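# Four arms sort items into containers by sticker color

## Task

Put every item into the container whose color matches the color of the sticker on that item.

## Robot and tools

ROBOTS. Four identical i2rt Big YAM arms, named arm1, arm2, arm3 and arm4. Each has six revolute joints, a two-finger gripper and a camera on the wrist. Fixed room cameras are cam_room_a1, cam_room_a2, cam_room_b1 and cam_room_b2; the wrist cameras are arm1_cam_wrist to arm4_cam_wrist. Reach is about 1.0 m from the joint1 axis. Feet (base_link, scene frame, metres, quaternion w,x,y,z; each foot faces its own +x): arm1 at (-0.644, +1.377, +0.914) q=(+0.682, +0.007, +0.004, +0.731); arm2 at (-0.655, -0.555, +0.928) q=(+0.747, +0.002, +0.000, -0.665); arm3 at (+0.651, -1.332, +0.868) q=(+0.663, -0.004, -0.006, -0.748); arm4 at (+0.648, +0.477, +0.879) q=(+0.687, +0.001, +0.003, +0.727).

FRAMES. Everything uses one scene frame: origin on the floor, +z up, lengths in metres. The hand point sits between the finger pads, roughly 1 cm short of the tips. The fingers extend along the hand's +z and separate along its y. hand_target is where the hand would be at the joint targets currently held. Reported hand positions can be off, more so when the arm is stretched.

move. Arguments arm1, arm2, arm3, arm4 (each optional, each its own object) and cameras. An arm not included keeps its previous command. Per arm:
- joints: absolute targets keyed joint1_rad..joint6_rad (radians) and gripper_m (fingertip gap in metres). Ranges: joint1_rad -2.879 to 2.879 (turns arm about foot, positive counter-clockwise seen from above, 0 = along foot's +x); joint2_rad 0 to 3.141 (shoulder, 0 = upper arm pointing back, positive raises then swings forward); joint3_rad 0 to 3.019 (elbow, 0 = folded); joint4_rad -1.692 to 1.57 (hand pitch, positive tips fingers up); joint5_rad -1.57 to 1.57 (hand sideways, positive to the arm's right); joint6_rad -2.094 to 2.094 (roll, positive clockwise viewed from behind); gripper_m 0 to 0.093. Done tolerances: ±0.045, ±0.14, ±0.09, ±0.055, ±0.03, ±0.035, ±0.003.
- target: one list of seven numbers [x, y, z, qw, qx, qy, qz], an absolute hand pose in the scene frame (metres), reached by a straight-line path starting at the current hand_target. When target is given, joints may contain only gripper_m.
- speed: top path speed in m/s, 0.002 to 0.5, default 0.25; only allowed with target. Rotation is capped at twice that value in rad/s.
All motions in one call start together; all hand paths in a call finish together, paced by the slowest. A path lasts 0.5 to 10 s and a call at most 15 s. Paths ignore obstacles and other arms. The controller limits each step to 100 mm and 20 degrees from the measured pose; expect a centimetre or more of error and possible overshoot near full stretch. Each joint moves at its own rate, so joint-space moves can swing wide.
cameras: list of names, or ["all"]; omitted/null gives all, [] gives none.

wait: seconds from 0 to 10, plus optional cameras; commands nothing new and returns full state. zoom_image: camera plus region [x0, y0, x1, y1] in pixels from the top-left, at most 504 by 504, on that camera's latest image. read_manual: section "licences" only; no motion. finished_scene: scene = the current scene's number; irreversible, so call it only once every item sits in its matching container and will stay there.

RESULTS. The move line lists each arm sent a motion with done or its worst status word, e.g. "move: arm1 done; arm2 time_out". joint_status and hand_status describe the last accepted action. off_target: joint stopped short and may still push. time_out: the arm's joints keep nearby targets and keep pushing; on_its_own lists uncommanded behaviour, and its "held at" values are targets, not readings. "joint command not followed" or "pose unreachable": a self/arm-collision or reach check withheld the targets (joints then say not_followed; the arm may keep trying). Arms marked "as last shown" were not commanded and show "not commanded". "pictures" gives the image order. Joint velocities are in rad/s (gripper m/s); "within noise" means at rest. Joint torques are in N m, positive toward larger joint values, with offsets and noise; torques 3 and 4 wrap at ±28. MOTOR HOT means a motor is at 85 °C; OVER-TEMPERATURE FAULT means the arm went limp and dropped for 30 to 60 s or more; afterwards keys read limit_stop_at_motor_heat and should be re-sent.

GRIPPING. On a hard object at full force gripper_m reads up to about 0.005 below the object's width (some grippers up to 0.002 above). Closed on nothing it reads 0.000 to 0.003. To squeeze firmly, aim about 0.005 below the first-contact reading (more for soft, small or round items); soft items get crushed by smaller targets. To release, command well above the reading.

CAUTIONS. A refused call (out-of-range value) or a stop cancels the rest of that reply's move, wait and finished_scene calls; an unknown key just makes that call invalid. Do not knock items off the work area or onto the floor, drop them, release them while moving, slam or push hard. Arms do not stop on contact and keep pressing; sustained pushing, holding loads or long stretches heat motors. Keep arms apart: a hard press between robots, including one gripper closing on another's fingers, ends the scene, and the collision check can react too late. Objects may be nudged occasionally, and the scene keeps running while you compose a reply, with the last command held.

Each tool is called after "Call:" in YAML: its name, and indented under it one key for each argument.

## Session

Call:
move:
  arm1: {"joints": {"joint1_rad": 1.45, "joint2_rad": 1.386, "joint3_rad": 1.27, "joint4_rad": -0.934, "joint5_rad": 0, "joint6_rad": 0}}
  arm2: {"joints": {"joint1_rad": -1.45, "joint2_rad": 1.386, "joint3_rad": 1.27, "joint4_rad": -0.934, "joint5_rad": 0, "joint6_rad": 0}}
  arm3: {"joints": {"joint1_rad": 1.45, "joint2_rad": 1.386, "joint3_rad": 1.27, "joint4_rad": -0.934, "joint5_rad": 0, "joint6_rad": 0}}
  arm4: {"joints": {"joint1_rad": -1.45, "joint2_rad": 1.386, "joint3_rad": 1.27, "joint4_rad": -0.934, "joint5_rad": 0, "joint6_rad": 0}}

Scene clock: 1.83 s.
Joint torques (N m): arm1=[-2.32 -10.34 12.78 1.63 0.07 -0.02] | arm2=[1.03 -12.4 11.7 2.13 -0.01 -0.08] | arm3=[1.32 -14.51 9.8 1.29 0.11 -0.1] | arm4=[1.2 -14.97 9.77 1.14 0.09 0.12]
Motor temperatures (°C): arm1=[20 23 27 23 21 21 21] | arm2=[23 24 26 22 22 20 23] | arm3=[24 23 24 23 24 23 23] | arm4=[22 22 24 22 24 21 24]
Heat: arm1: hottest joint3_rad 27 °C; arm2: hottest joint3_rad 26 °C; arm3: hottest joint1_rad 24 °C; arm4: hottest joint3_rad 24 °C.
move: arm1 done; arm2 done; arm3 done; arm4 done
Joint velocities: within noise
arm1.joint_positions: joint1_rad=+1.453 joint2_rad=+1.398 joint3_rad=+1.252 joint4_rad=-0.945 joint5_rad=-0.002 joint6_rad=+0.007 gripper_m=+0.09398
arm1.joint_status: all done
arm1.hand: x=-1.1544 y=+1.4019 z=+1.1638 quat_wxyz=(-0.005, +0.969, -0.027, -0.245) (m; scene frame)
arm1.hand_target: x=-1.1596 y=+1.4042 z=+1.1798 quat_wxyz=(-0.008, +0.964, -0.025, -0.265) (m; scene frame)
arm1.hand_status: not commanded
arm2.joint_positions: joint1_rad=-1.456 joint2_rad=+1.373 joint3_rad=+1.268 joint4_rad=-0.942 joint5_rad=+0.000 joint6_rad=+0.015 gripper_m=+0.09398
arm2.joint_status: all done
arm2.hand: x=-1.1585 y=-0.6746 z=+1.1885 quat_wxyz=(-0.031, -0.961, -0.105, +0.255) (m; scene frame)
arm2.hand_target: x=-1.1618 y=-0.6784 z=+1.1844 quat_wxyz=(-0.029, -0.960, -0.115, +0.254) (m; scene frame)
arm2.hand_status: not commanded
arm3.joint_positions: joint1_rad=+1.448 joint2_rad=+1.399 joint3_rad=+1.267 joint4_rad=-0.941 joint5_rad=-0.002 joint6_rad=+0.006 gripper_m=+0.09398
arm3.joint_status: all done
arm3.hand: x=+1.1554 y=-1.4536 z=+1.1188 quat_wxyz=(-0.246, -0.119, -0.961, +0.035) (m; scene frame)
arm3.hand_target: x=+1.1561 y=-1.4531 z=+1.1274 quat_wxyz=(-0.257, -0.115, -0.959, +0.038) (m; scene frame)
arm3.hand_status: not commanded
arm4.joint_positions: joint1_rad=-1.456 joint2_rad=+1.401 joint3_rad=+1.258 joint4_rad=-0.944 joint5_rad=+0.000 joint6_rad=-0.012 gripper_m=+0.09398
arm4.joint_status: all done
arm4.hand: x=+1.1588 y=+0.5659 z=+1.1195 quat_wxyz=(-0.236, +0.090, -0.967, -0.017) (m; scene frame)
arm4.hand_target: x=+1.1618 y=+0.5695 z=+1.1342 quat_wxyz=(-0.254, +0.086, -0.963, -0.021) (m; scene frame)
arm4.hand_status: not commanded
pictures: arm1_cam_wrist, arm2_cam_wrist, arm3_cam_wrist, arm4_cam_wrist, cam_room_a1, cam_room_a2, cam_room_b1, cam_room_b2
Images, in order (width x height): arm1_cam_wrist 672x504, arm2_cam_wrist 672x504, arm3_cam_wrist 672x504, arm4_cam_wrist 672x504, cam_room_a1 672x504, cam_room_a2 672x504, cam_room_b1 672x504, cam_room_b2 672x504.

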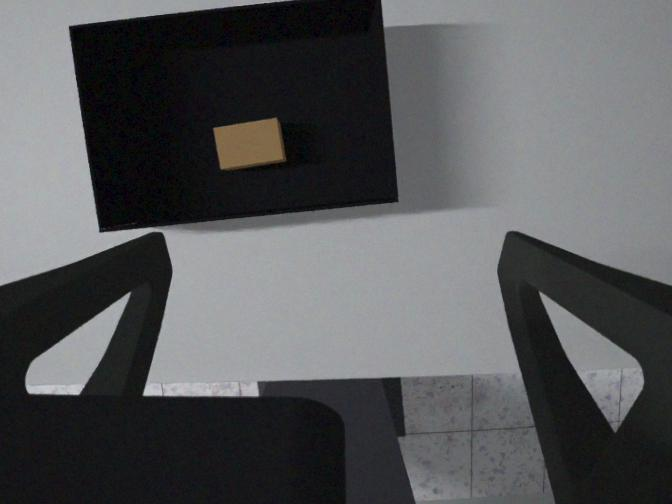

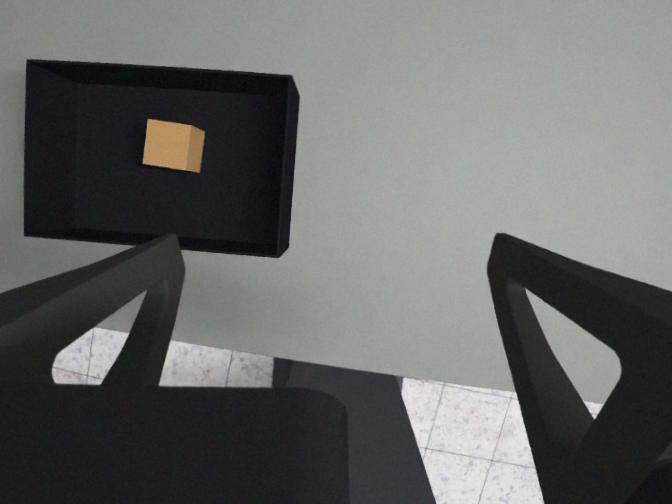

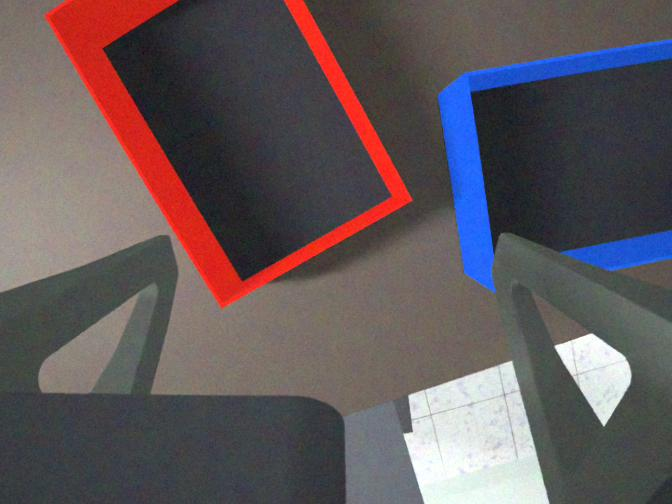

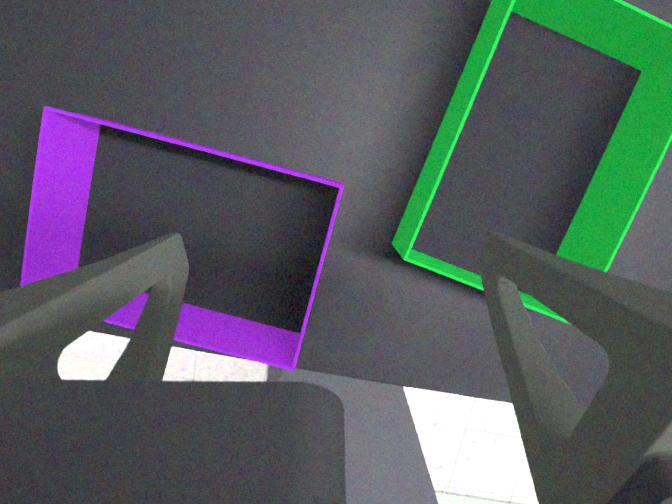

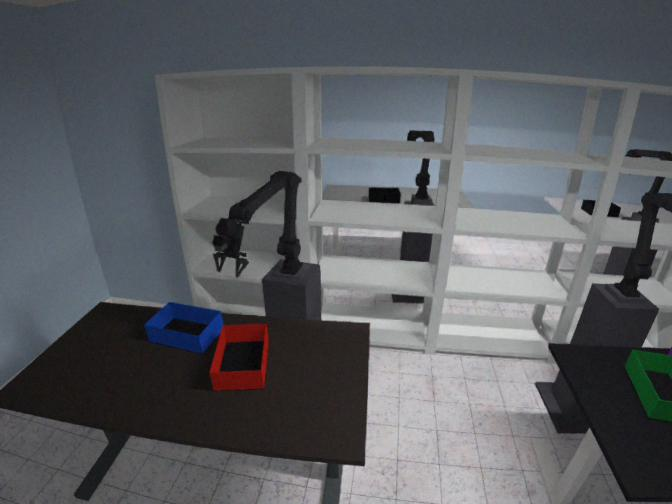

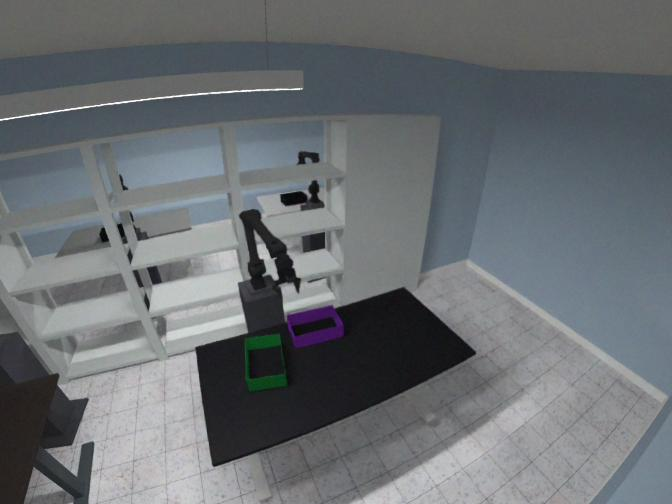

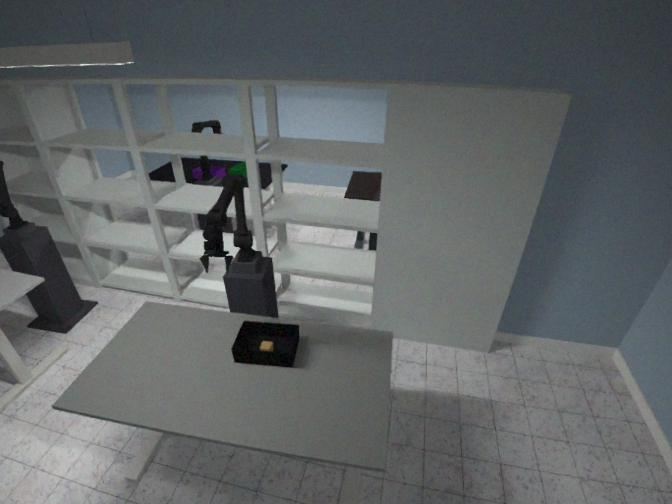

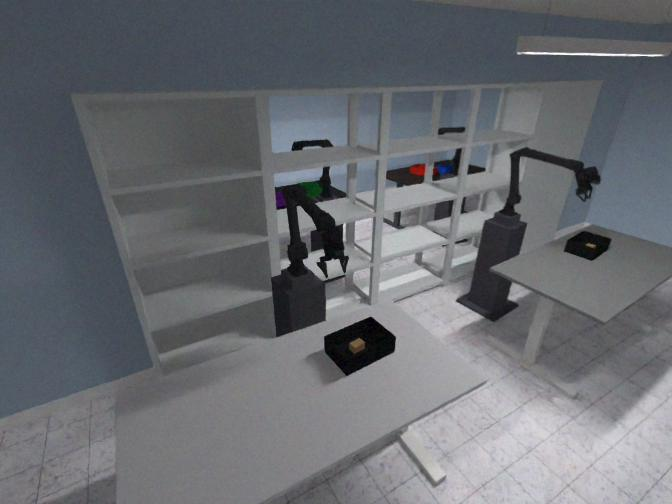

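Call:
zoom_image:
  camera: "cam_room_b2"
  region: [320, 310, 400, 380]

Call:
zoom_image:
  camera: "cam_room_b1"
  region: [230, 315, 310, 370]

Call:
zoom_image:
  camera: "cam_room_b2"
  region: [560, 225, 620, 265]

Scaled by 6.300.

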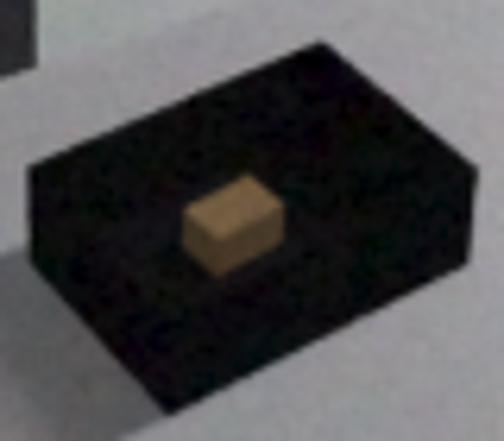

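Scaled by 6.300.

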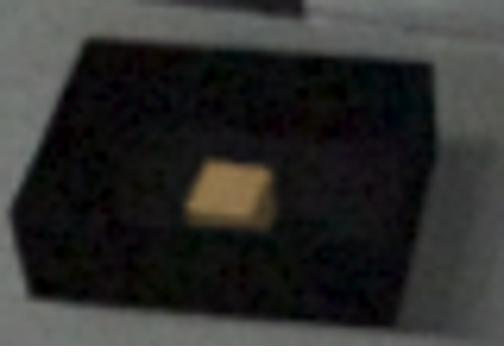

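Scaled by 8.400.

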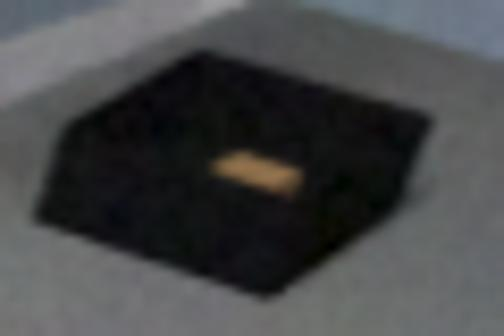

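Call:
move:
  arm1: {"target": [-1.248, 1.327, 0.895, -0.0113, -0.9749, -0.0511, 0.2161], "speed": 0.4}
  arm2: {"target": [-1.20, -0.906, 0.89, -0.0140, -0.9742, -0.0630, 0.2160], "speed": 0.4}
  arm3: {"joints": {"joint1_rad": -1.993, "joint2_rad": 0.504, "joint3_rad": 0.706, "joint4_rad": -1.336, "joint5_rad": 0, "joint6_rad": 0, "gripper_m": 0.093}}
  arm4: {"joints": {"joint1_rad": 0.905, "joint2_rad": 0.504, "joint3_rad": 0.706, "joint4_rad": -1.336, "joint5_rad": 0, "joint6_rad": 0, "gripper_m": 0.093}}
  cameras: ["arm1_cam_wrist", "arm2_cam_wrist"]

Scene clock: 27.30 s.
Joint torques (N m): arm1=[-0.79 -15.56 12.18 1.51 -0.01 -0.03] | arm2=[0.26 -20.07 12.46 1.96 0.36 0.21] | arm3=[0.38 0.44 8.8 0.59 -0.04 -0.09] | arm4=[1.14 0.38 8.81 0.32 0.1 0.16]
Motor temperatures (°C): arm1=[20 23 29 23 21 21 21] | arm2=[23 24 30 22 22 20 23] | arm3=[24 23 26 23 24 23 23] | arm4=[22 23 29 22 24 21 24]
Heat: arm1: hottest joint3_rad 29 °C; arm2: hottest joint3_rad 30 °C; arm3: hottest joint3_rad 26 °C; arm4: hottest joint3_rad 29 °C.
move: arm1 off_target; arm2 off_target; arm3 done; arm4 done
Joint velocities: within noise
arm1.joint_positions: joint1_rad=+1.576 joint2_rad=+1.962 joint3_rad=+1.151 joint4_rad=-0.414 joint5_rad=-0.012 joint6_rad=-0.013 gripper_m=+0.09398
arm1.joint_status: not commanded
arm1.hand: x=-1.2180 y=+1.3332 z=+0.8691 quat_wxyz=(+0.010, +0.983, +0.044, -0.179) (m; scene frame)
arm1.hand_target: x=-1.2462 y=+1.3271 z=+0.8960 quat_wxyz=(+0.011, +0.975, +0.051, -0.216) (m; scene frame)
arm1.hand_status: off_target (0.040 m and 4.4 deg from the pose sent, 0.294 m and 9.7 deg at the start)
arm2.joint_positions: joint1_rad=-1.055 joint2_rad=+2.049 joint3_rad=+1.320 joint4_rad=-0.498 joint5_rad=+0.198 joint6_rad=+0.442 gripper_m=+0.09398
arm2.joint_status: not commanded
arm2.hand: x=-1.1777 y=-0.8960 z=+0.8789 quat_wxyz=(-0.002, -0.978, -0.077, +0.195) (m; scene frame)
arm2.hand_target: x=-1.1991 y=-0.9052 z=+0.8908 quat_wxyz=(-0.014, -0.974, -0.063, +0.216) (m; scene frame)
arm2.hand_status: off_target (0.027 m and 3.2 deg from the pose sent, 0.380 m and 7.0 deg at the start)
arm3.joint_positions: joint1_rad=-1.982 joint2_rad=+0.505 joint3_rad=+0.714 joint4_rad=-1.329 joint5_rad=+0.001 joint6_rad=+0.005 gripper_m=+0.09306
arm3.joint_status: all done
arm3.hand: x=+0.4752 y=-1.2243 z=+1.0971 quat_wxyz=(+0.053, -0.940, +0.260, +0.213) (m; scene frame)
arm3.hand_target: x=+0.4786 y=-1.2241 z=+1.0926 quat_wxyz=(+0.052, -0.941, +0.263, +0.206) (m; scene frame)
arm3.hand_status: not commanded
arm4.joint_positions: joint1_rad=+0.902 joint2_rad=+0.507 joint3_rad=+0.708 joint4_rad=-1.325 joint5_rad=-0.001 joint6_rad=-0.011 gripper_m=+0.09312
arm4.joint_status: all done
arm4.hand: x=+0.4820 y=+0.5957 z=+1.1080 quat_wxyz=(-0.065, +0.931, -0.289, -0.213) (m; scene frame)
arm4.hand_target: x=+0.4842 y=+0.5937 z=+1.1063 quat_wxyz=(-0.063, +0.931, -0.293, -0.208) (m; scene frame)
arm4.hand_status: not commanded
pictures: arm1_cam_wrist, arm2_cam_wrist
Images, in order (width x height): arm1_cam_wrist 672x504, arm2_cam_wrist 672x504.

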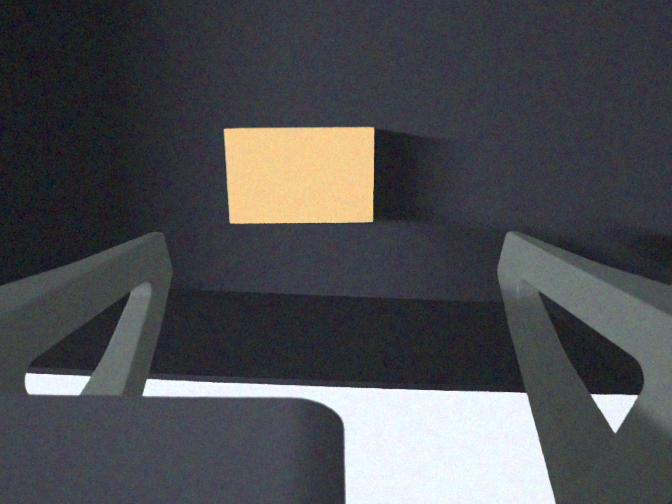

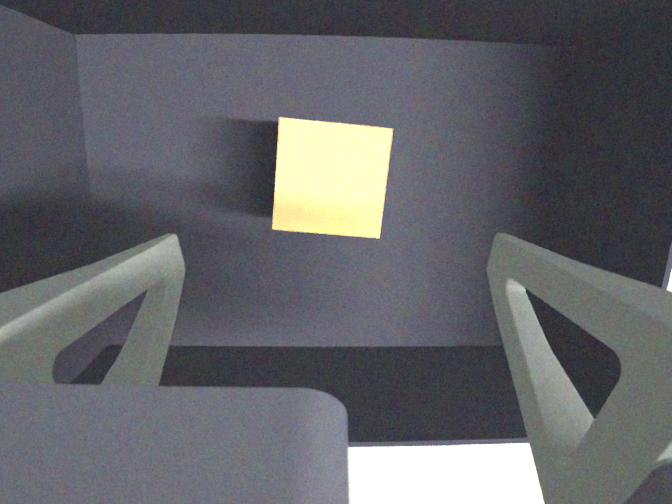

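Call:
move:
  arm1: {"target": [-1.249, 1.316, 0.748, -0.0113, -0.9749, -0.0511, 0.2161], "speed": 0.25}
  arm2: {"target": [-1.204, -0.906, 0.75, -0.0076, -0.9757, -0.0341, 0.2163], "speed": 0.25}
  cameras: ["arm1_cam_wrist", "arm2_cam_wrist"]

Scene clock: 36.83 s.
Joint torques (N m): arm1=[-0.91 -15.85 8.8 1.48 0.1 0.08] | arm2=[0.44 -21.25 9.94 1.99 0.39 0.21] | arm3=[0.44 0.62 8.79 0.59 -0.02 -0.1] | arm4=[1.08 0.73 8.83 0.28 0.11 0.15]
Motor temperatures (°C): arm1=[20 24 30 23 21 21 21] | arm2=[23 25 31 22 22 20 23] | arm3=[24 23 26 23 24 23 23] | arm4=[22 23 30 22 24 21 24]
Heat: arm1: hottest joint3_rad 30 °C; arm2: hottest joint3_rad 31 °C; arm3: hottest joint3_rad 26 °C; arm4: hottest joint3_rad 30 °C.
move: arm1 off_target; arm2 off_target
Joint velocities: within noise
arm1.joint_positions: joint1_rad=+1.593 joint2_rad=+2.258 joint3_rad=+1.173 joint4_rad=-0.116 joint5_rad=-0.007 joint6_rad=-0.005 gripper_m=+0.09397
arm1.joint_status: not commanded
arm1.hand: x=-1.2259 y=+1.3242 z=+0.7361 quat_wxyz=(+0.010, +0.980, +0.048, -0.191) (m; scene frame)
arm1.hand_target: x=-1.2482 y=+1.3160 z=+0.7488 quat_wxyz=(+0.011, +0.975, +0.051, -0.216) (m; scene frame)
arm1.hand_status: off_target (0.027 m and 2.9 deg from the pose sent, 0.126 m and 4.4 deg at the start)
arm2.joint_positions: joint1_rad=-1.055 joint2_rad=+2.323 joint3_rad=+1.368 joint4_rad=-0.271 joint5_rad=+0.221 joint6_rad=+0.502 gripper_m=+0.09398
arm2.joint_status: not commanded
arm2.hand: x=-1.1870 y=-0.8978 z=+0.7472 quat_wxyz=(+0.002, -0.979, -0.045, +0.201) (m; scene frame)
arm2.hand_target: x=-1.2035 y=-0.9056 z=+0.7507 quat_wxyz=(-0.008, -0.976, -0.034, +0.216) (m; scene frame)
arm2.hand_status: off_target (0.019 m and 2.5 deg from the pose sent, 0.132 m and 5.5 deg at the start)
arm3, arm4: as last shown
pictures: arm1_cam_wrist, arm2_cam_wrist
Images, in order (width x height): arm1_cam_wrist 672x504, arm2_cam_wrist 672x504.

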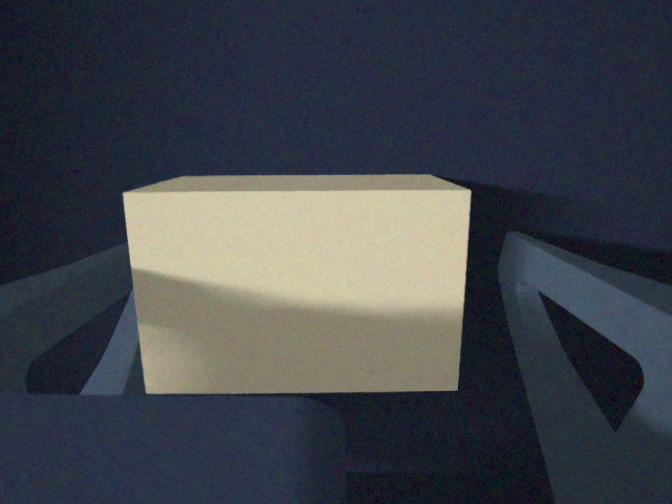

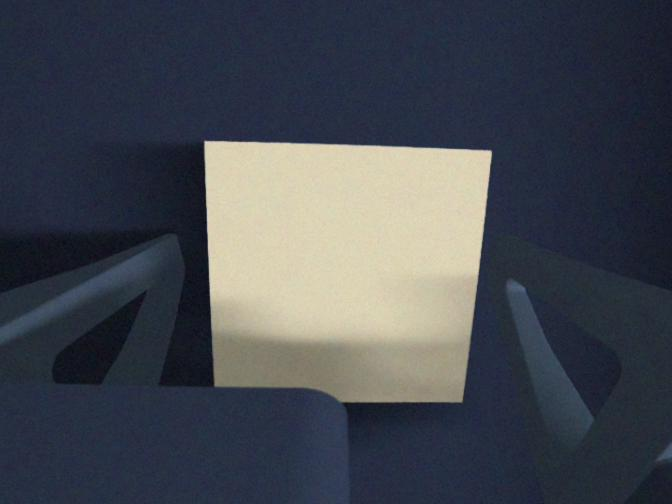

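Call:
move:
  arm1: {"joints": {"gripper_m": 0.06}}
  arm2: {"joints": {"gripper_m": 0.045}}
  cameras: ["arm1_cam_wrist", "arm2_cam_wrist"]

Call:
move:
  arm1: {"target": [-1.235, 1.32, 0.93, -0.0113, -0.9749, -0.0511, 0.2161], "speed": 0.35}
  arm2: {"target": [-1.192, -0.90, 0.93, -0.0076, -0.9757, -0.0341, 0.2163], "speed": 0.35}
  cameras: ["arm1_cam_wrist", "arm2_cam_wrist"]

Call:
move:
  arm1: {"joints": {"joint2_rad": 0.4, "joint3_rad": 0.8, "joint4_rad": 0.05, "joint5_rad": 0, "joint6_rad": 0}}
  arm2: {"joints": {"joint2_rad": 0.4, "joint3_rad": 0.8, "joint4_rad": 0.05, "joint5_rad": 0, "joint6_rad": 0}}

Call:
zoom_image:
  camera: "cam_room_b1"
  region: [150, 110, 290, 240]

Call:
zoom_image:
  camera: "cam_room_b2"
  region: [260, 160, 400, 290]

Scene clock: 46.53 s.
Joint torques (N m): arm1=[-0.56 -16.32 8.83 1.58 0.06 0.09] | arm2=[0.44 -21.13 9.89 1.98 0.36 0.19] | arm3=[0.56 0.62 8.77 0.58 -0.03 -0.1] | arm4=[0.91 0.26 8.84 0.35 0.14 0.12]
Motor temperatures (°C): arm1=[20 24 30 23 21 21 21] | arm2=[23 25 30 22 22 20 23] | arm3=[24 23 27 23 24 23 23] | arm4=[22 22 31 22 24 21 24]
Heat: arm1: hottest joint3_rad 30 °C; arm2: hottest joint3_rad 30 °C; arm3: hottest joint3_rad 27 °C; arm4: hottest joint3_rad 31 °C.
move: arm1 off_target; arm2 off_target
Joint velocities: within noise
arm1.joint_positions: joint1_rad=+1.593 joint2_rad=+2.258 joint3_rad=+1.173 joint4_rad=-0.116 joint5_rad=-0.007 joint6_rad=-0.005 gripper_m=+0.06875
arm1.joint_status: gripper_m off_target (ended at +0.06878, target +0.06000)
arm1.hand: x=-1.2259 y=+1.3240 z=+0.7361 quat_wxyz=(+0.010, +0.980, +0.048, -0.191) (m; scene frame)
arm1.hand_target: x=-1.2482 y=+1.3159 z=+0.7488 quat_wxyz=(+0.012, +0.975, +0.051, -0.216) (m; scene frame)
arm1.hand_status: not commanded
arm2.joint_positions: joint1_rad=-1.055 joint2_rad=+2.323 joint3_rad=+1.368 joint4_rad=-0.271 joint5_rad=+0.221 joint6_rad=+0.504 gripper_m=+0.05302
arm2.joint_status: gripper_m off_target (ended at +0.05304, target +0.04500)
arm2.hand: x=-1.1873 y=-0.8978 z=+0.7473 quat_wxyz=(+0.001, -0.979, -0.045, +0.201) (m; scene frame)
arm2.hand_target: x=-1.2036 y=-0.9056 z=+0.7507 quat_wxyz=(-0.008, -0.976, -0.034, +0.216) (m; scene frame)
arm2.hand_status: not commanded
arm3, arm4: as last shown
pictures: arm1_cam_wrist, arm2_cam_wrist
Images, in order (width x height): arm1_cam_wrist 672x504, arm2_cam_wrist 672x504.

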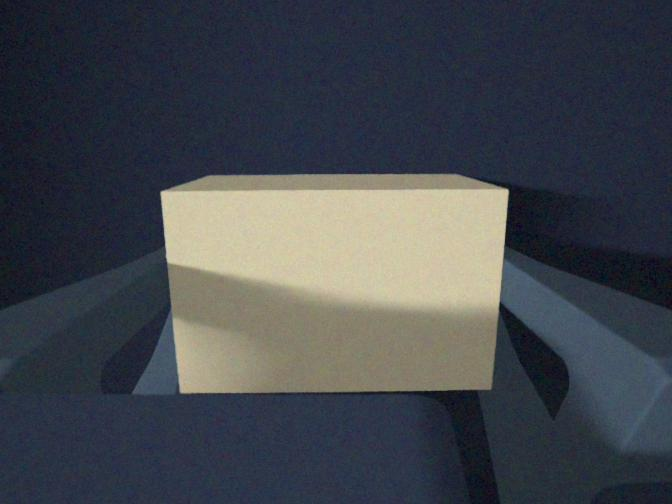

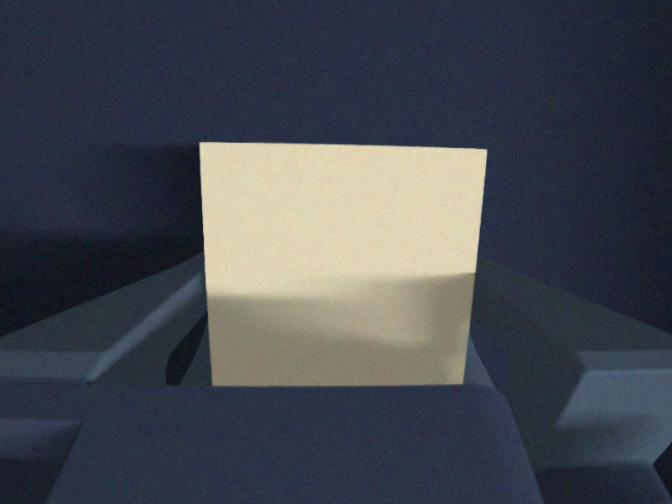

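Scene clock: 47.80 s.
Joint torques (N m): arm1=[-1.61 -12.69 11.4 0.79 -0.04 0.02] | arm2=[0.73 -18.61 10.35 1.06 0.37 0.2] | arm3=[0.5 0.67 8.79 0.57 -0.02 -0.09] | arm4=[1.2 0.85 8.72 0.39 0.11 0.15]
Motor temperatures (°C): arm1=[20 24 30 23 21 21 21] | arm2=[23 25 30 22 22 20 23] | arm3=[24 23 27 23 24 23 23] | arm4=[22 22 31 22 24 21 24]
Heat: arm1: hottest joint3_rad 30 °C; arm2: hottest joint3_rad 30 °C; arm3: hottest joint3_rad 27 °C; arm4: hottest joint3_rad 31 °C.
move: arm1 off_target; arm2 off_target
Joint velocities: within noise
arm1.joint_positions: joint1_rad=+1.593 joint2_rad=+1.857 joint3_rad=+1.156 joint4_rad=-0.457 joint5_rad=-0.007 joint6_rad=-0.005 gripper_m=+0.06875
arm1.joint_status: not commanded
arm1.hand: x=-1.2253 y=+1.3232 z=+0.9256 quat_wxyz=(+0.011, +0.976, +0.048, -0.212) (m; scene frame)
arm1.hand_target: x=-1.2348 y=+1.3200 z=+0.9301 quat_wxyz=(+0.011, +0.975, +0.051, -0.216) (m; scene frame)
arm1.hand_status: off_target (0.011 m and 0.6 deg from the pose sent, 0.194 m and 2.9 deg at the start)
arm2.joint_positions: joint1_rad=-1.055 joint2_rad=+1.959 joint3_rad=+1.355 joint4_rad=-0.561 joint5_rad=+0.223 joint6_rad=+0.506 gripper_m=+0.05302
arm2.joint_status: not commanded
arm2.hand: x=-1.1922 y=-0.9015 z=+0.9426 quat_wxyz=(-0.015, -0.973, -0.039, +0.227) (m; scene frame)
arm2.hand_target: x=-1.1918 y=-0.8999 z=+0.9302 quat_wxyz=(-0.008, -0.976, -0.034, +0.217) (m; scene frame)
arm2.hand_status: off_target (0.013 m and 1.6 deg from the pose sent, 0.183 m and 2.4 deg at the start)
arm3, arm4: as last shown
pictures: arm1_cam_wrist, arm2_cam_wrist
Images, in order (width x height): arm1_cam_wrist 672x504, arm2_cam_wrist 672x504.

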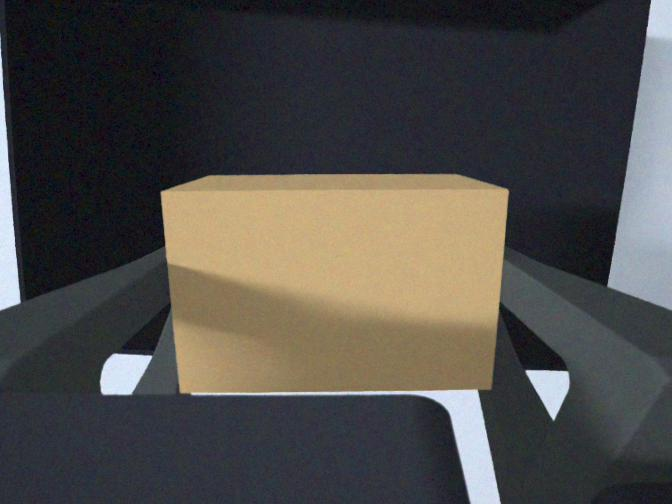

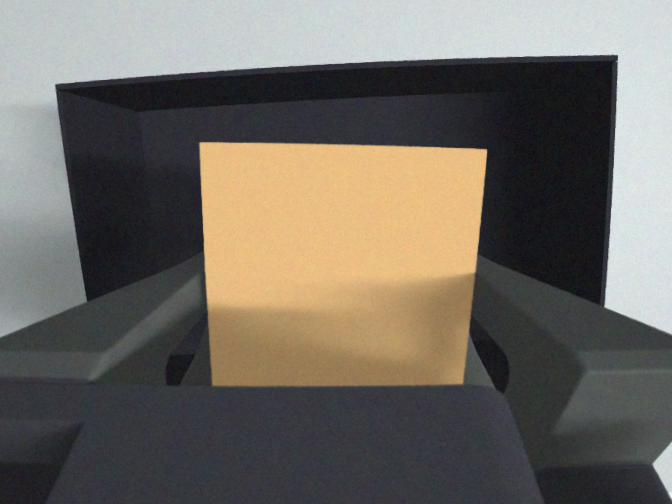

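Scene clock: 49.80 s.
Joint torques (N m): arm1=[-1.26 4.07 11.37 1.66 0.1 0.07] | arm2=[0.67 0.73 10.39 2.59 -0.19 -0.07] | arm3=[0.62 0.5 8.79 0.61 -0.02 -0.1] | arm4=[1.03 0.32 8.73 0.32 0.13 0.15]
Motor temperatures (°C): arm1=[20 24 30 23 21 21 21] | arm2=[23 25 30 22 22 20 23] | arm3=[24 23 27 23 24 23 23] | arm4=[22 22 31 22 24 21 24]
Heat: arm1: hottest joint3_rad 30 °C; arm2: hottest joint3_rad 30 °C; arm3: hottest joint3_rad 27 °C; arm4: hottest joint3_rad 31 °C.
move: arm1 done; arm2 done
Joint velocities: within noise
arm1.joint_positions: joint1_rad=+1.593 joint2_rad=+0.397 joint3_rad=+0.795 joint4_rad=+0.041 joint5_rad=-0.002 joint6_rad=-0.005 gripper_m=+0.06875
arm1.joint_status: all done
arm1.hand: x=-0.9073 y=+1.3510 z=+1.5101 quat_wxyz=(+0.036, +0.529, +0.028, -0.847) (m; scene frame)
arm1.hand_target: x=-0.9060 y=+1.3503 z=+1.5144 quat_wxyz=(+0.039, +0.524, +0.027, -0.850) (m; scene frame)
arm1.hand_status: not commanded
arm2.joint_positions: joint1_rad=-1.055 joint2_rad=+0.401 joint3_rad=+0.809 joint4_rad=+0.039 joint5_rad=+0.003 joint6_rad=+0.014 gripper_m=+0.05304
arm2.joint_status: all done
arm2.hand: x=-0.8762 y=-0.7173 z=+1.5262 quat_wxyz=(-0.268, -0.509, -0.162, +0.802) (m; scene frame)
arm2.hand_target: x=-0.8767 y=-0.7181 z=+1.5233 quat_wxyz=(-0.263, -0.506, -0.166, +0.804) (m; scene frame)
arm2.hand_status: not commanded
arm3, arm4: as last shown
pictures: arm1_cam_wrist, arm2_cam_wrist, arm3_cam_wrist, arm4_cam_wrist, cam_room_a1, cam_room_a2, cam_room_b1, cam_room_b2
Images, in order (width x height): arm1_cam_wrist 672x504, arm2_cam_wrist 672x504, arm3_cam_wrist 672x504, arm4_cam_wrist 672x504, cam_room_a1 672x504, cam_room_a2 672x504, cam_room_b1 672x504, cam_room_b2 672x504.

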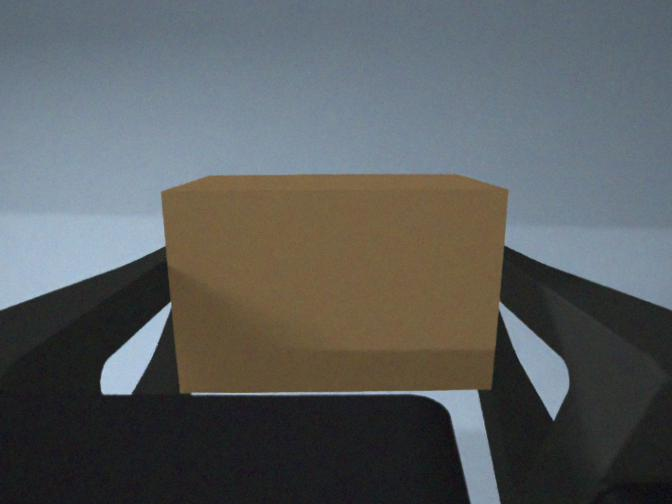

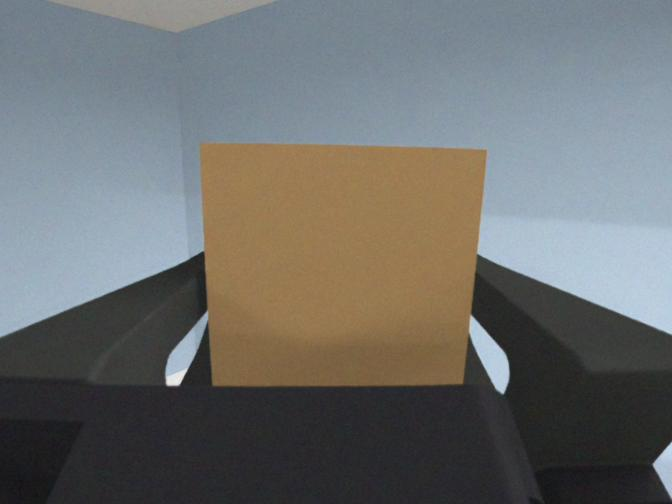

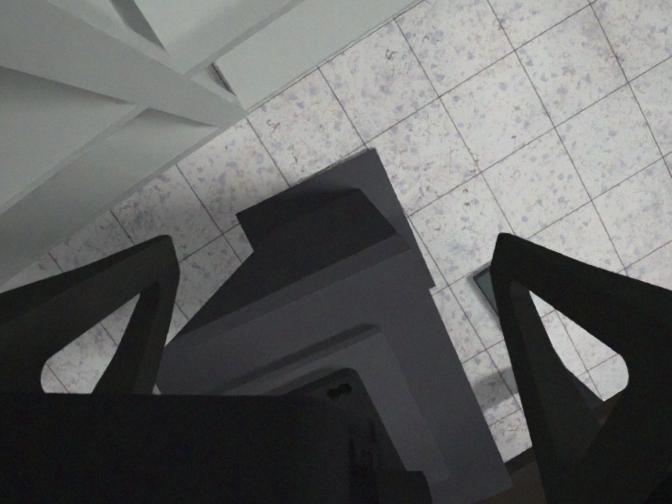

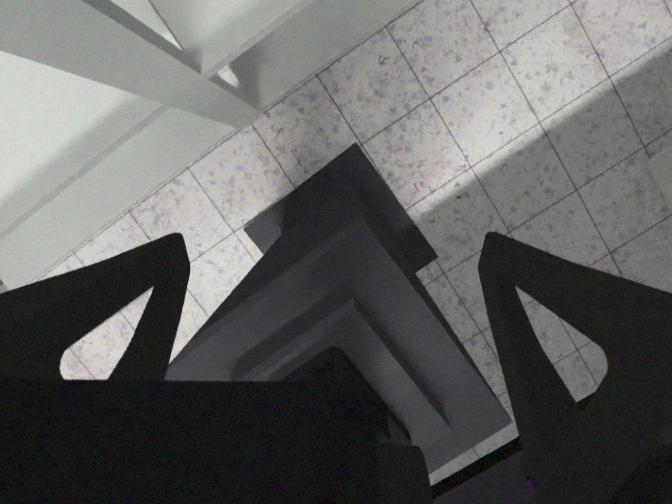

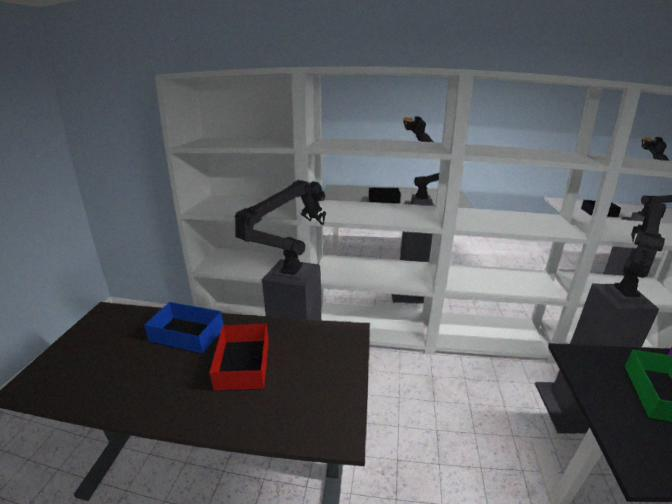

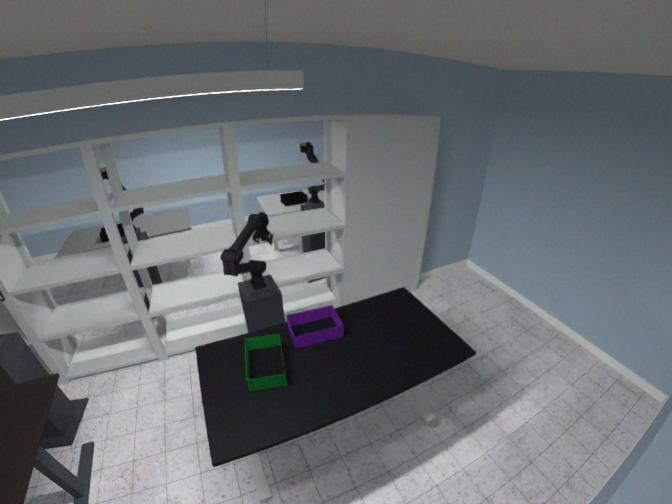

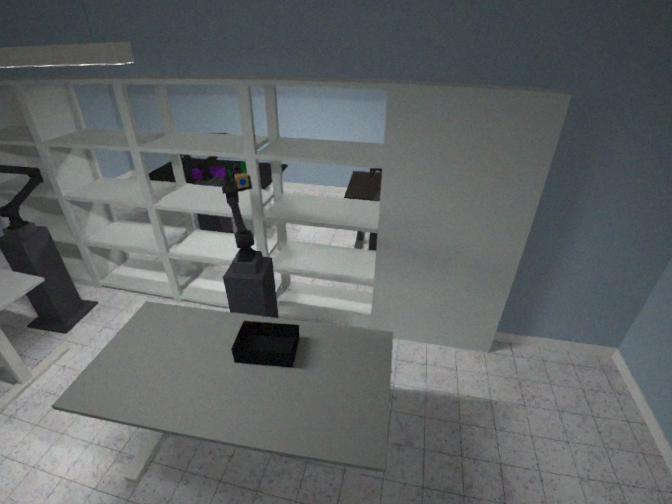

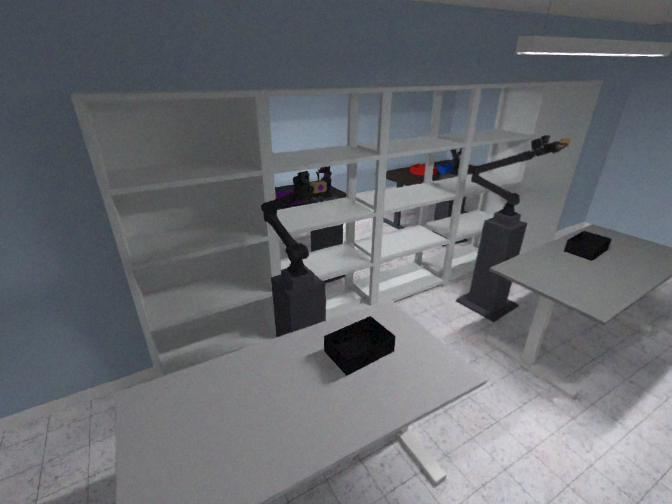

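Scaled by 3.600.

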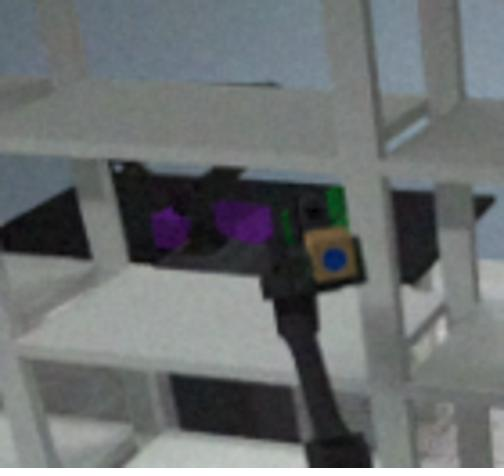

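Scaled by 3.600.

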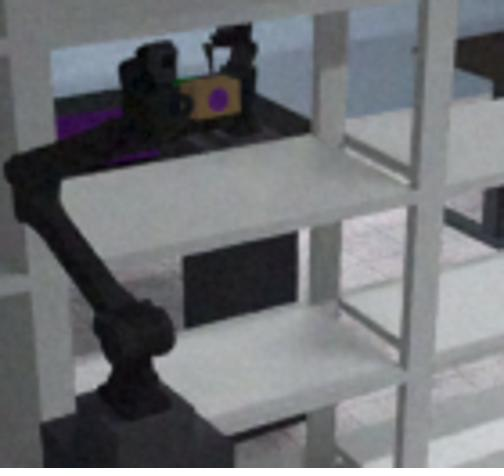

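Call:
move:
  arm1: {"joints": {"joint1_rad": -2.247, "joint2_rad": 0.504, "joint3_rad": 0.706, "joint4_rad": -1.336, "joint5_rad": 0, "joint6_rad": 0}}
  arm2: {"joints": {"joint1_rad": 0.913, "joint2_rad": 0.504, "joint3_rad": 0.706, "joint4_rad": -1.336, "joint5_rad": 0, "joint6_rad": 0}}
  cameras: ["arm1_cam_wrist", "arm2_cam_wrist"]

Call:
move:
  arm1: {"target": [0.012, 0.924, 1.06, 0.2065, 0.2919, 0.9316, -0.0647], "speed": 0.4}
  arm2: {"target": [0.008, -0.945, 1.05, 0.2088, 0.2560, 0.9421, -0.0567], "speed": 0.4}
  cameras: ["arm1_cam_wrist", "arm2_cam_wrist"]

Scene clock: 60.37 s.
Joint torques (N m): arm1=[-2.2 1.14 12.88 0.77 -0.04 0.07] | arm2=[1.08 -1.61 11.62 1.11 0.11 -0.05] | arm3=[0.5 0.5 8.76 0.59 -0.04 -0.09] | arm4=[1.08 0.32 8.72 0.24 0.13 0.17]
Motor temperatures (°C): arm1=[20 24 31 23 21 21 22] | arm2=[23 25 31 22 22 20 23] | arm3=[24 23 27 23 24 23 23] | arm4=[22 22 32 22 24 21 24]
Heat: arm1: hottest joint3_rad 31 °C; arm2: hottest joint3_rad 31 °C; arm3: hottest joint3_rad 27 °C; arm4: hottest joint3_rad 32 °C.
move: arm1 done; arm2 done
Joint velocities: within noise
arm1.joint_positions: joint1_rad=-2.240 joint2_rad=+0.515 joint3_rad=+0.686 joint4_rad=-1.328 joint5_rad=+0.002 joint6_rad=-0.004 gripper_m=+0.06885
arm1.joint_status: all done
arm1.hand: x=-0.4750 y=+1.2624 z=+1.1270 quat_wxyz=(-0.188, -0.288, -0.937, +0.063) (m; scene frame)
arm1.hand_target: x=-0.4753 y=+1.2615 z=+1.1377 quat_wxyz=(-0.199, -0.292, -0.933, +0.066) (m; scene frame)
arm1.hand_status: not commanded
arm2.joint_positions: joint1_rad=+0.908 joint2_rad=+0.518 joint3_rad=+0.702 joint4_rad=-1.324 joint5_rad=-0.003 joint6_rad=+0.012 gripper_m=+0.05308
arm2.joint_status: all done
arm2.hand: x=-0.4806 y=-0.6621 z=+1.1518 quat_wxyz=(-0.207, -0.269, -0.939, +0.053) (m; scene frame)
arm2.hand_target: x=-0.4832 y=-0.6601 z=+1.1549 quat_wxyz=(-0.209, -0.261, -0.941, +0.056) (m; scene frame)
arm2.hand_status: not commanded
arm3, arm4: as last shown
pictures: arm1_cam_wrist, arm2_cam_wrist
Images, in order (width x height): arm1_cam_wrist 672x504, arm2_cam_wrist 672x504.

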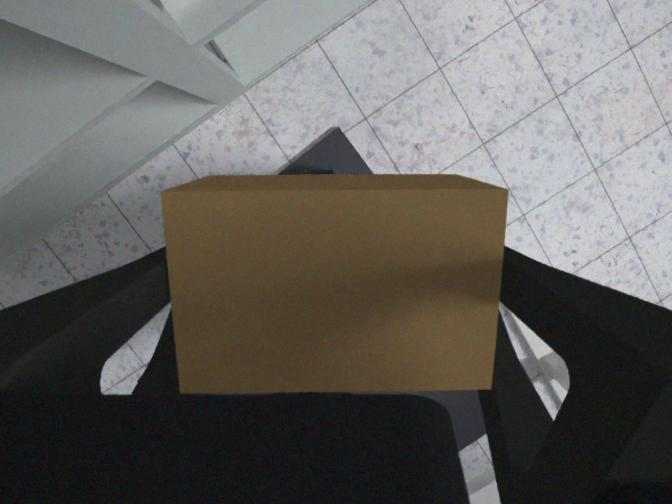

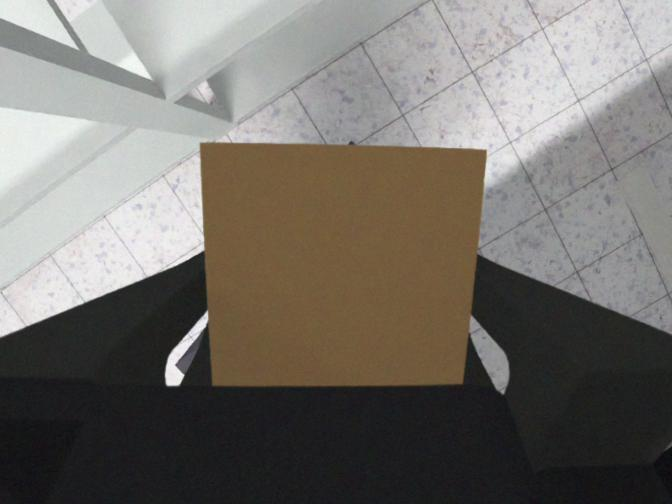

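Scene clock: 62.87 s.
Joint torques (N m): arm1=[-2.14 -20.95 17.24 0.68 -0.01 0.11] | arm2=[1.61 -23.36 16.64 1.02 0.15 -0.05] | arm3=[0.56 0.5 8.75 0.59 -0.03 -0.1] | arm4=[0.97 0.62 8.84 0.36 0.14 0.16]
Motor temperatures (°C): arm1=[20 24 32 23 21 21 22] | arm2=[23 25 32 22 22 20 23] | arm3=[24 23 27 23 24 23 23] | arm4=[22 22 32 22 24 21 24]
Heat: arm1: hottest joint3_rad 32 °C; arm2: hottest joint3_rad 32 °C; arm3: hottest joint3_rad 27 °C; arm4: hottest joint3_rad 32 °C.
move: arm1 off_target; arm2 off_target
Joint velocities: within noise
arm1.joint_positions: joint1_rad=-2.240 joint2_rad=+2.216 joint3_rad=+2.113 joint4_rad=-1.075 joint5_rad=-0.004 joint6_rad=-0.004 gripper_m=+0.06885
arm1.joint_status: not commanded
arm1.hand: x=-0.0001 y=+0.9374 z=+1.0287 quat_wxyz=(-0.179, -0.288, -0.939, +0.057) (m; scene frame)
arm1.hand_target: x=+0.0102 y=+0.9252 z=+1.0602 quat_wxyz=(-0.207, -0.292, -0.932, +0.065) (m; scene frame)
arm1.hand_status: off_target (0.036 m and 3.4 deg from the pose sent, 0.597 m and 2.3 deg at the start)
arm2.joint_positions: joint1_rad=+0.915 joint2_rad=+2.134 joint3_rad=+1.918 joint4_rad=-0.950 joint5_rad=+0.000 joint6_rad=+0.012 gripper_m=+0.05308
arm2.joint_status: not commanded
arm2.hand: x=-0.0106 y=-0.9415 z=+1.0344 quat_wxyz=(-0.194, -0.267, -0.943, +0.051) (m; scene frame)
arm2.hand_target: x=+0.0069 y=-0.9441 z=+1.0503 quat_wxyz=(-0.210, -0.256, -0.942, +0.057) (m; scene frame)
arm2.hand_status: off_target (0.024 m and 2.2 deg from the pose sent, 0.574 m and 1.6 deg at the start)
arm3, arm4: as last shown
pictures: arm1_cam_wrist, arm2_cam_wrist
Images, in order (width x height): arm1_cam_wrist 672x504, arm2_cam_wrist 672x504.

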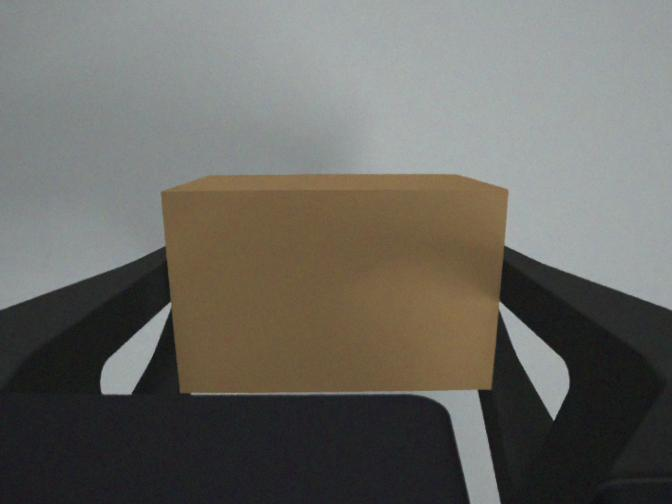

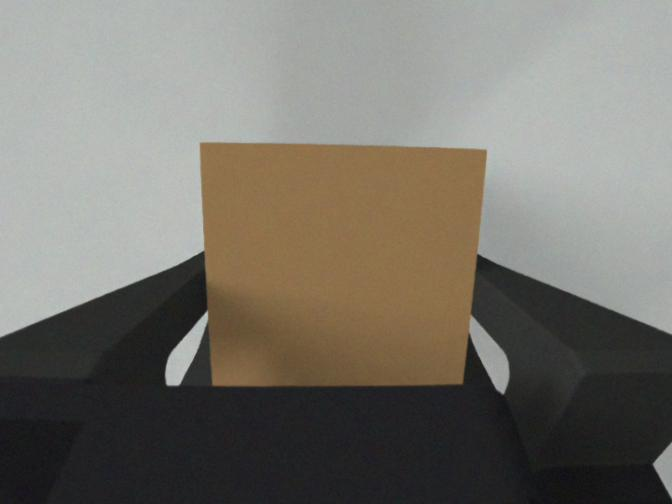

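Call:
move:
  arm1: {"target": [0.012, 0.924, 1.004, 0.2065, 0.2919, 0.9316, -0.0647], "speed": 0.12}
  arm2: {"target": [0.008, -0.945, 1.012, 0.2088, 0.2560, 0.9421, -0.0567], "speed": 0.12}
  cameras: ["arm1_cam_wrist", "arm2_cam_wrist"]

Scene clock: 68.03 s.
Joint torques (N m): arm1=[-2.32 -19.96 11.67 1.66 0.02 0.09] | arm2=[1.44 -22.12 12.05 2.39 0.14 -0.05] | arm3=[0.73 0.5 8.77 0.59 -0.02 -0.1] | arm4=[0.97 0.44 8.81 0.35 0.13 0.13]
Motor temperatures (°C): arm1=[20 24 33 23 21 21 22] | arm2=[23 26 32 22 22 20 24] | arm3=[24 23 27 23 24 23 23] | arm4=[22 22 32 22 24 21 24]
Heat: arm1: hottest joint3_rad 33 °C; arm2: hottest joint3_rad 32 °C; arm3: hottest joint3_rad 27 °C; arm4: hottest joint3_rad 32 °C.
move: arm1 done; arm2 off_target
Joint velocities: within noise
arm1.joint_positions: joint1_rad=-2.240 joint2_rad=+2.235 joint3_rad=+2.080 joint4_rad=-0.975 joint5_rad=-0.005 joint6_rad=-0.003 gripper_m=+0.06885
arm1.joint_status: not commanded
arm1.hand: x=+0.0105 y=+0.9300 z=+1.0081 quat_wxyz=(-0.202, -0.287, -0.934, +0.064) (m; scene frame)
arm1.hand_target: x=+0.0119 y=+0.9240 z=+1.0039 quat_wxyz=(-0.206, -0.292, -0.932, +0.065) (m; scene frame)
arm1.hand_status: done (0.007 m and 0.9 deg from the pose sent, 0.031 m and 3.4 deg at the start)
arm2.joint_positions: joint1_rad=+0.915 joint2_rad=+2.147 joint3_rad=+1.918 joint4_rad=-0.902 joint5_rad=+0.000 joint6_rad=+0.011 gripper_m=+0.05308
arm2.joint_status: not commanded
arm2.hand: x=-0.0015 y=-0.9469 z=+1.0298 quat_wxyz=(-0.211, -0.265, -0.939, +0.055) (m; scene frame)
arm2.hand_target: x=+0.0073 y=-0.9445 z=+1.0121 quat_wxyz=(-0.209, -0.256, -0.942, +0.057) (m; scene frame)
arm2.hand_status: off_target (0.020 m and 1.2 deg from the pose sent, 0.029 m and 2.2 deg at the start)
arm3, arm4: as last shown
pictures: arm1_cam_wrist, arm2_cam_wrist
Images, in order (width x height): arm1_cam_wrist 672x504, arm2_cam_wrist 672x504.

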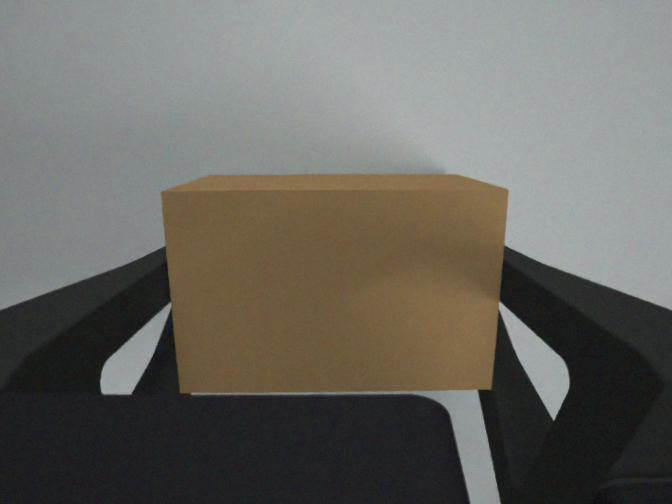

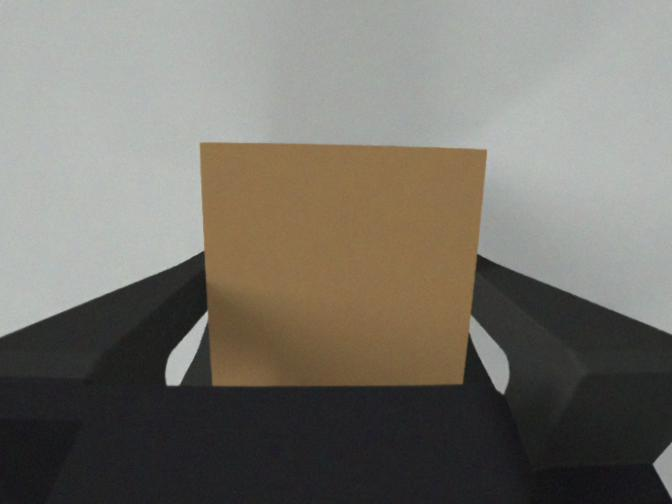

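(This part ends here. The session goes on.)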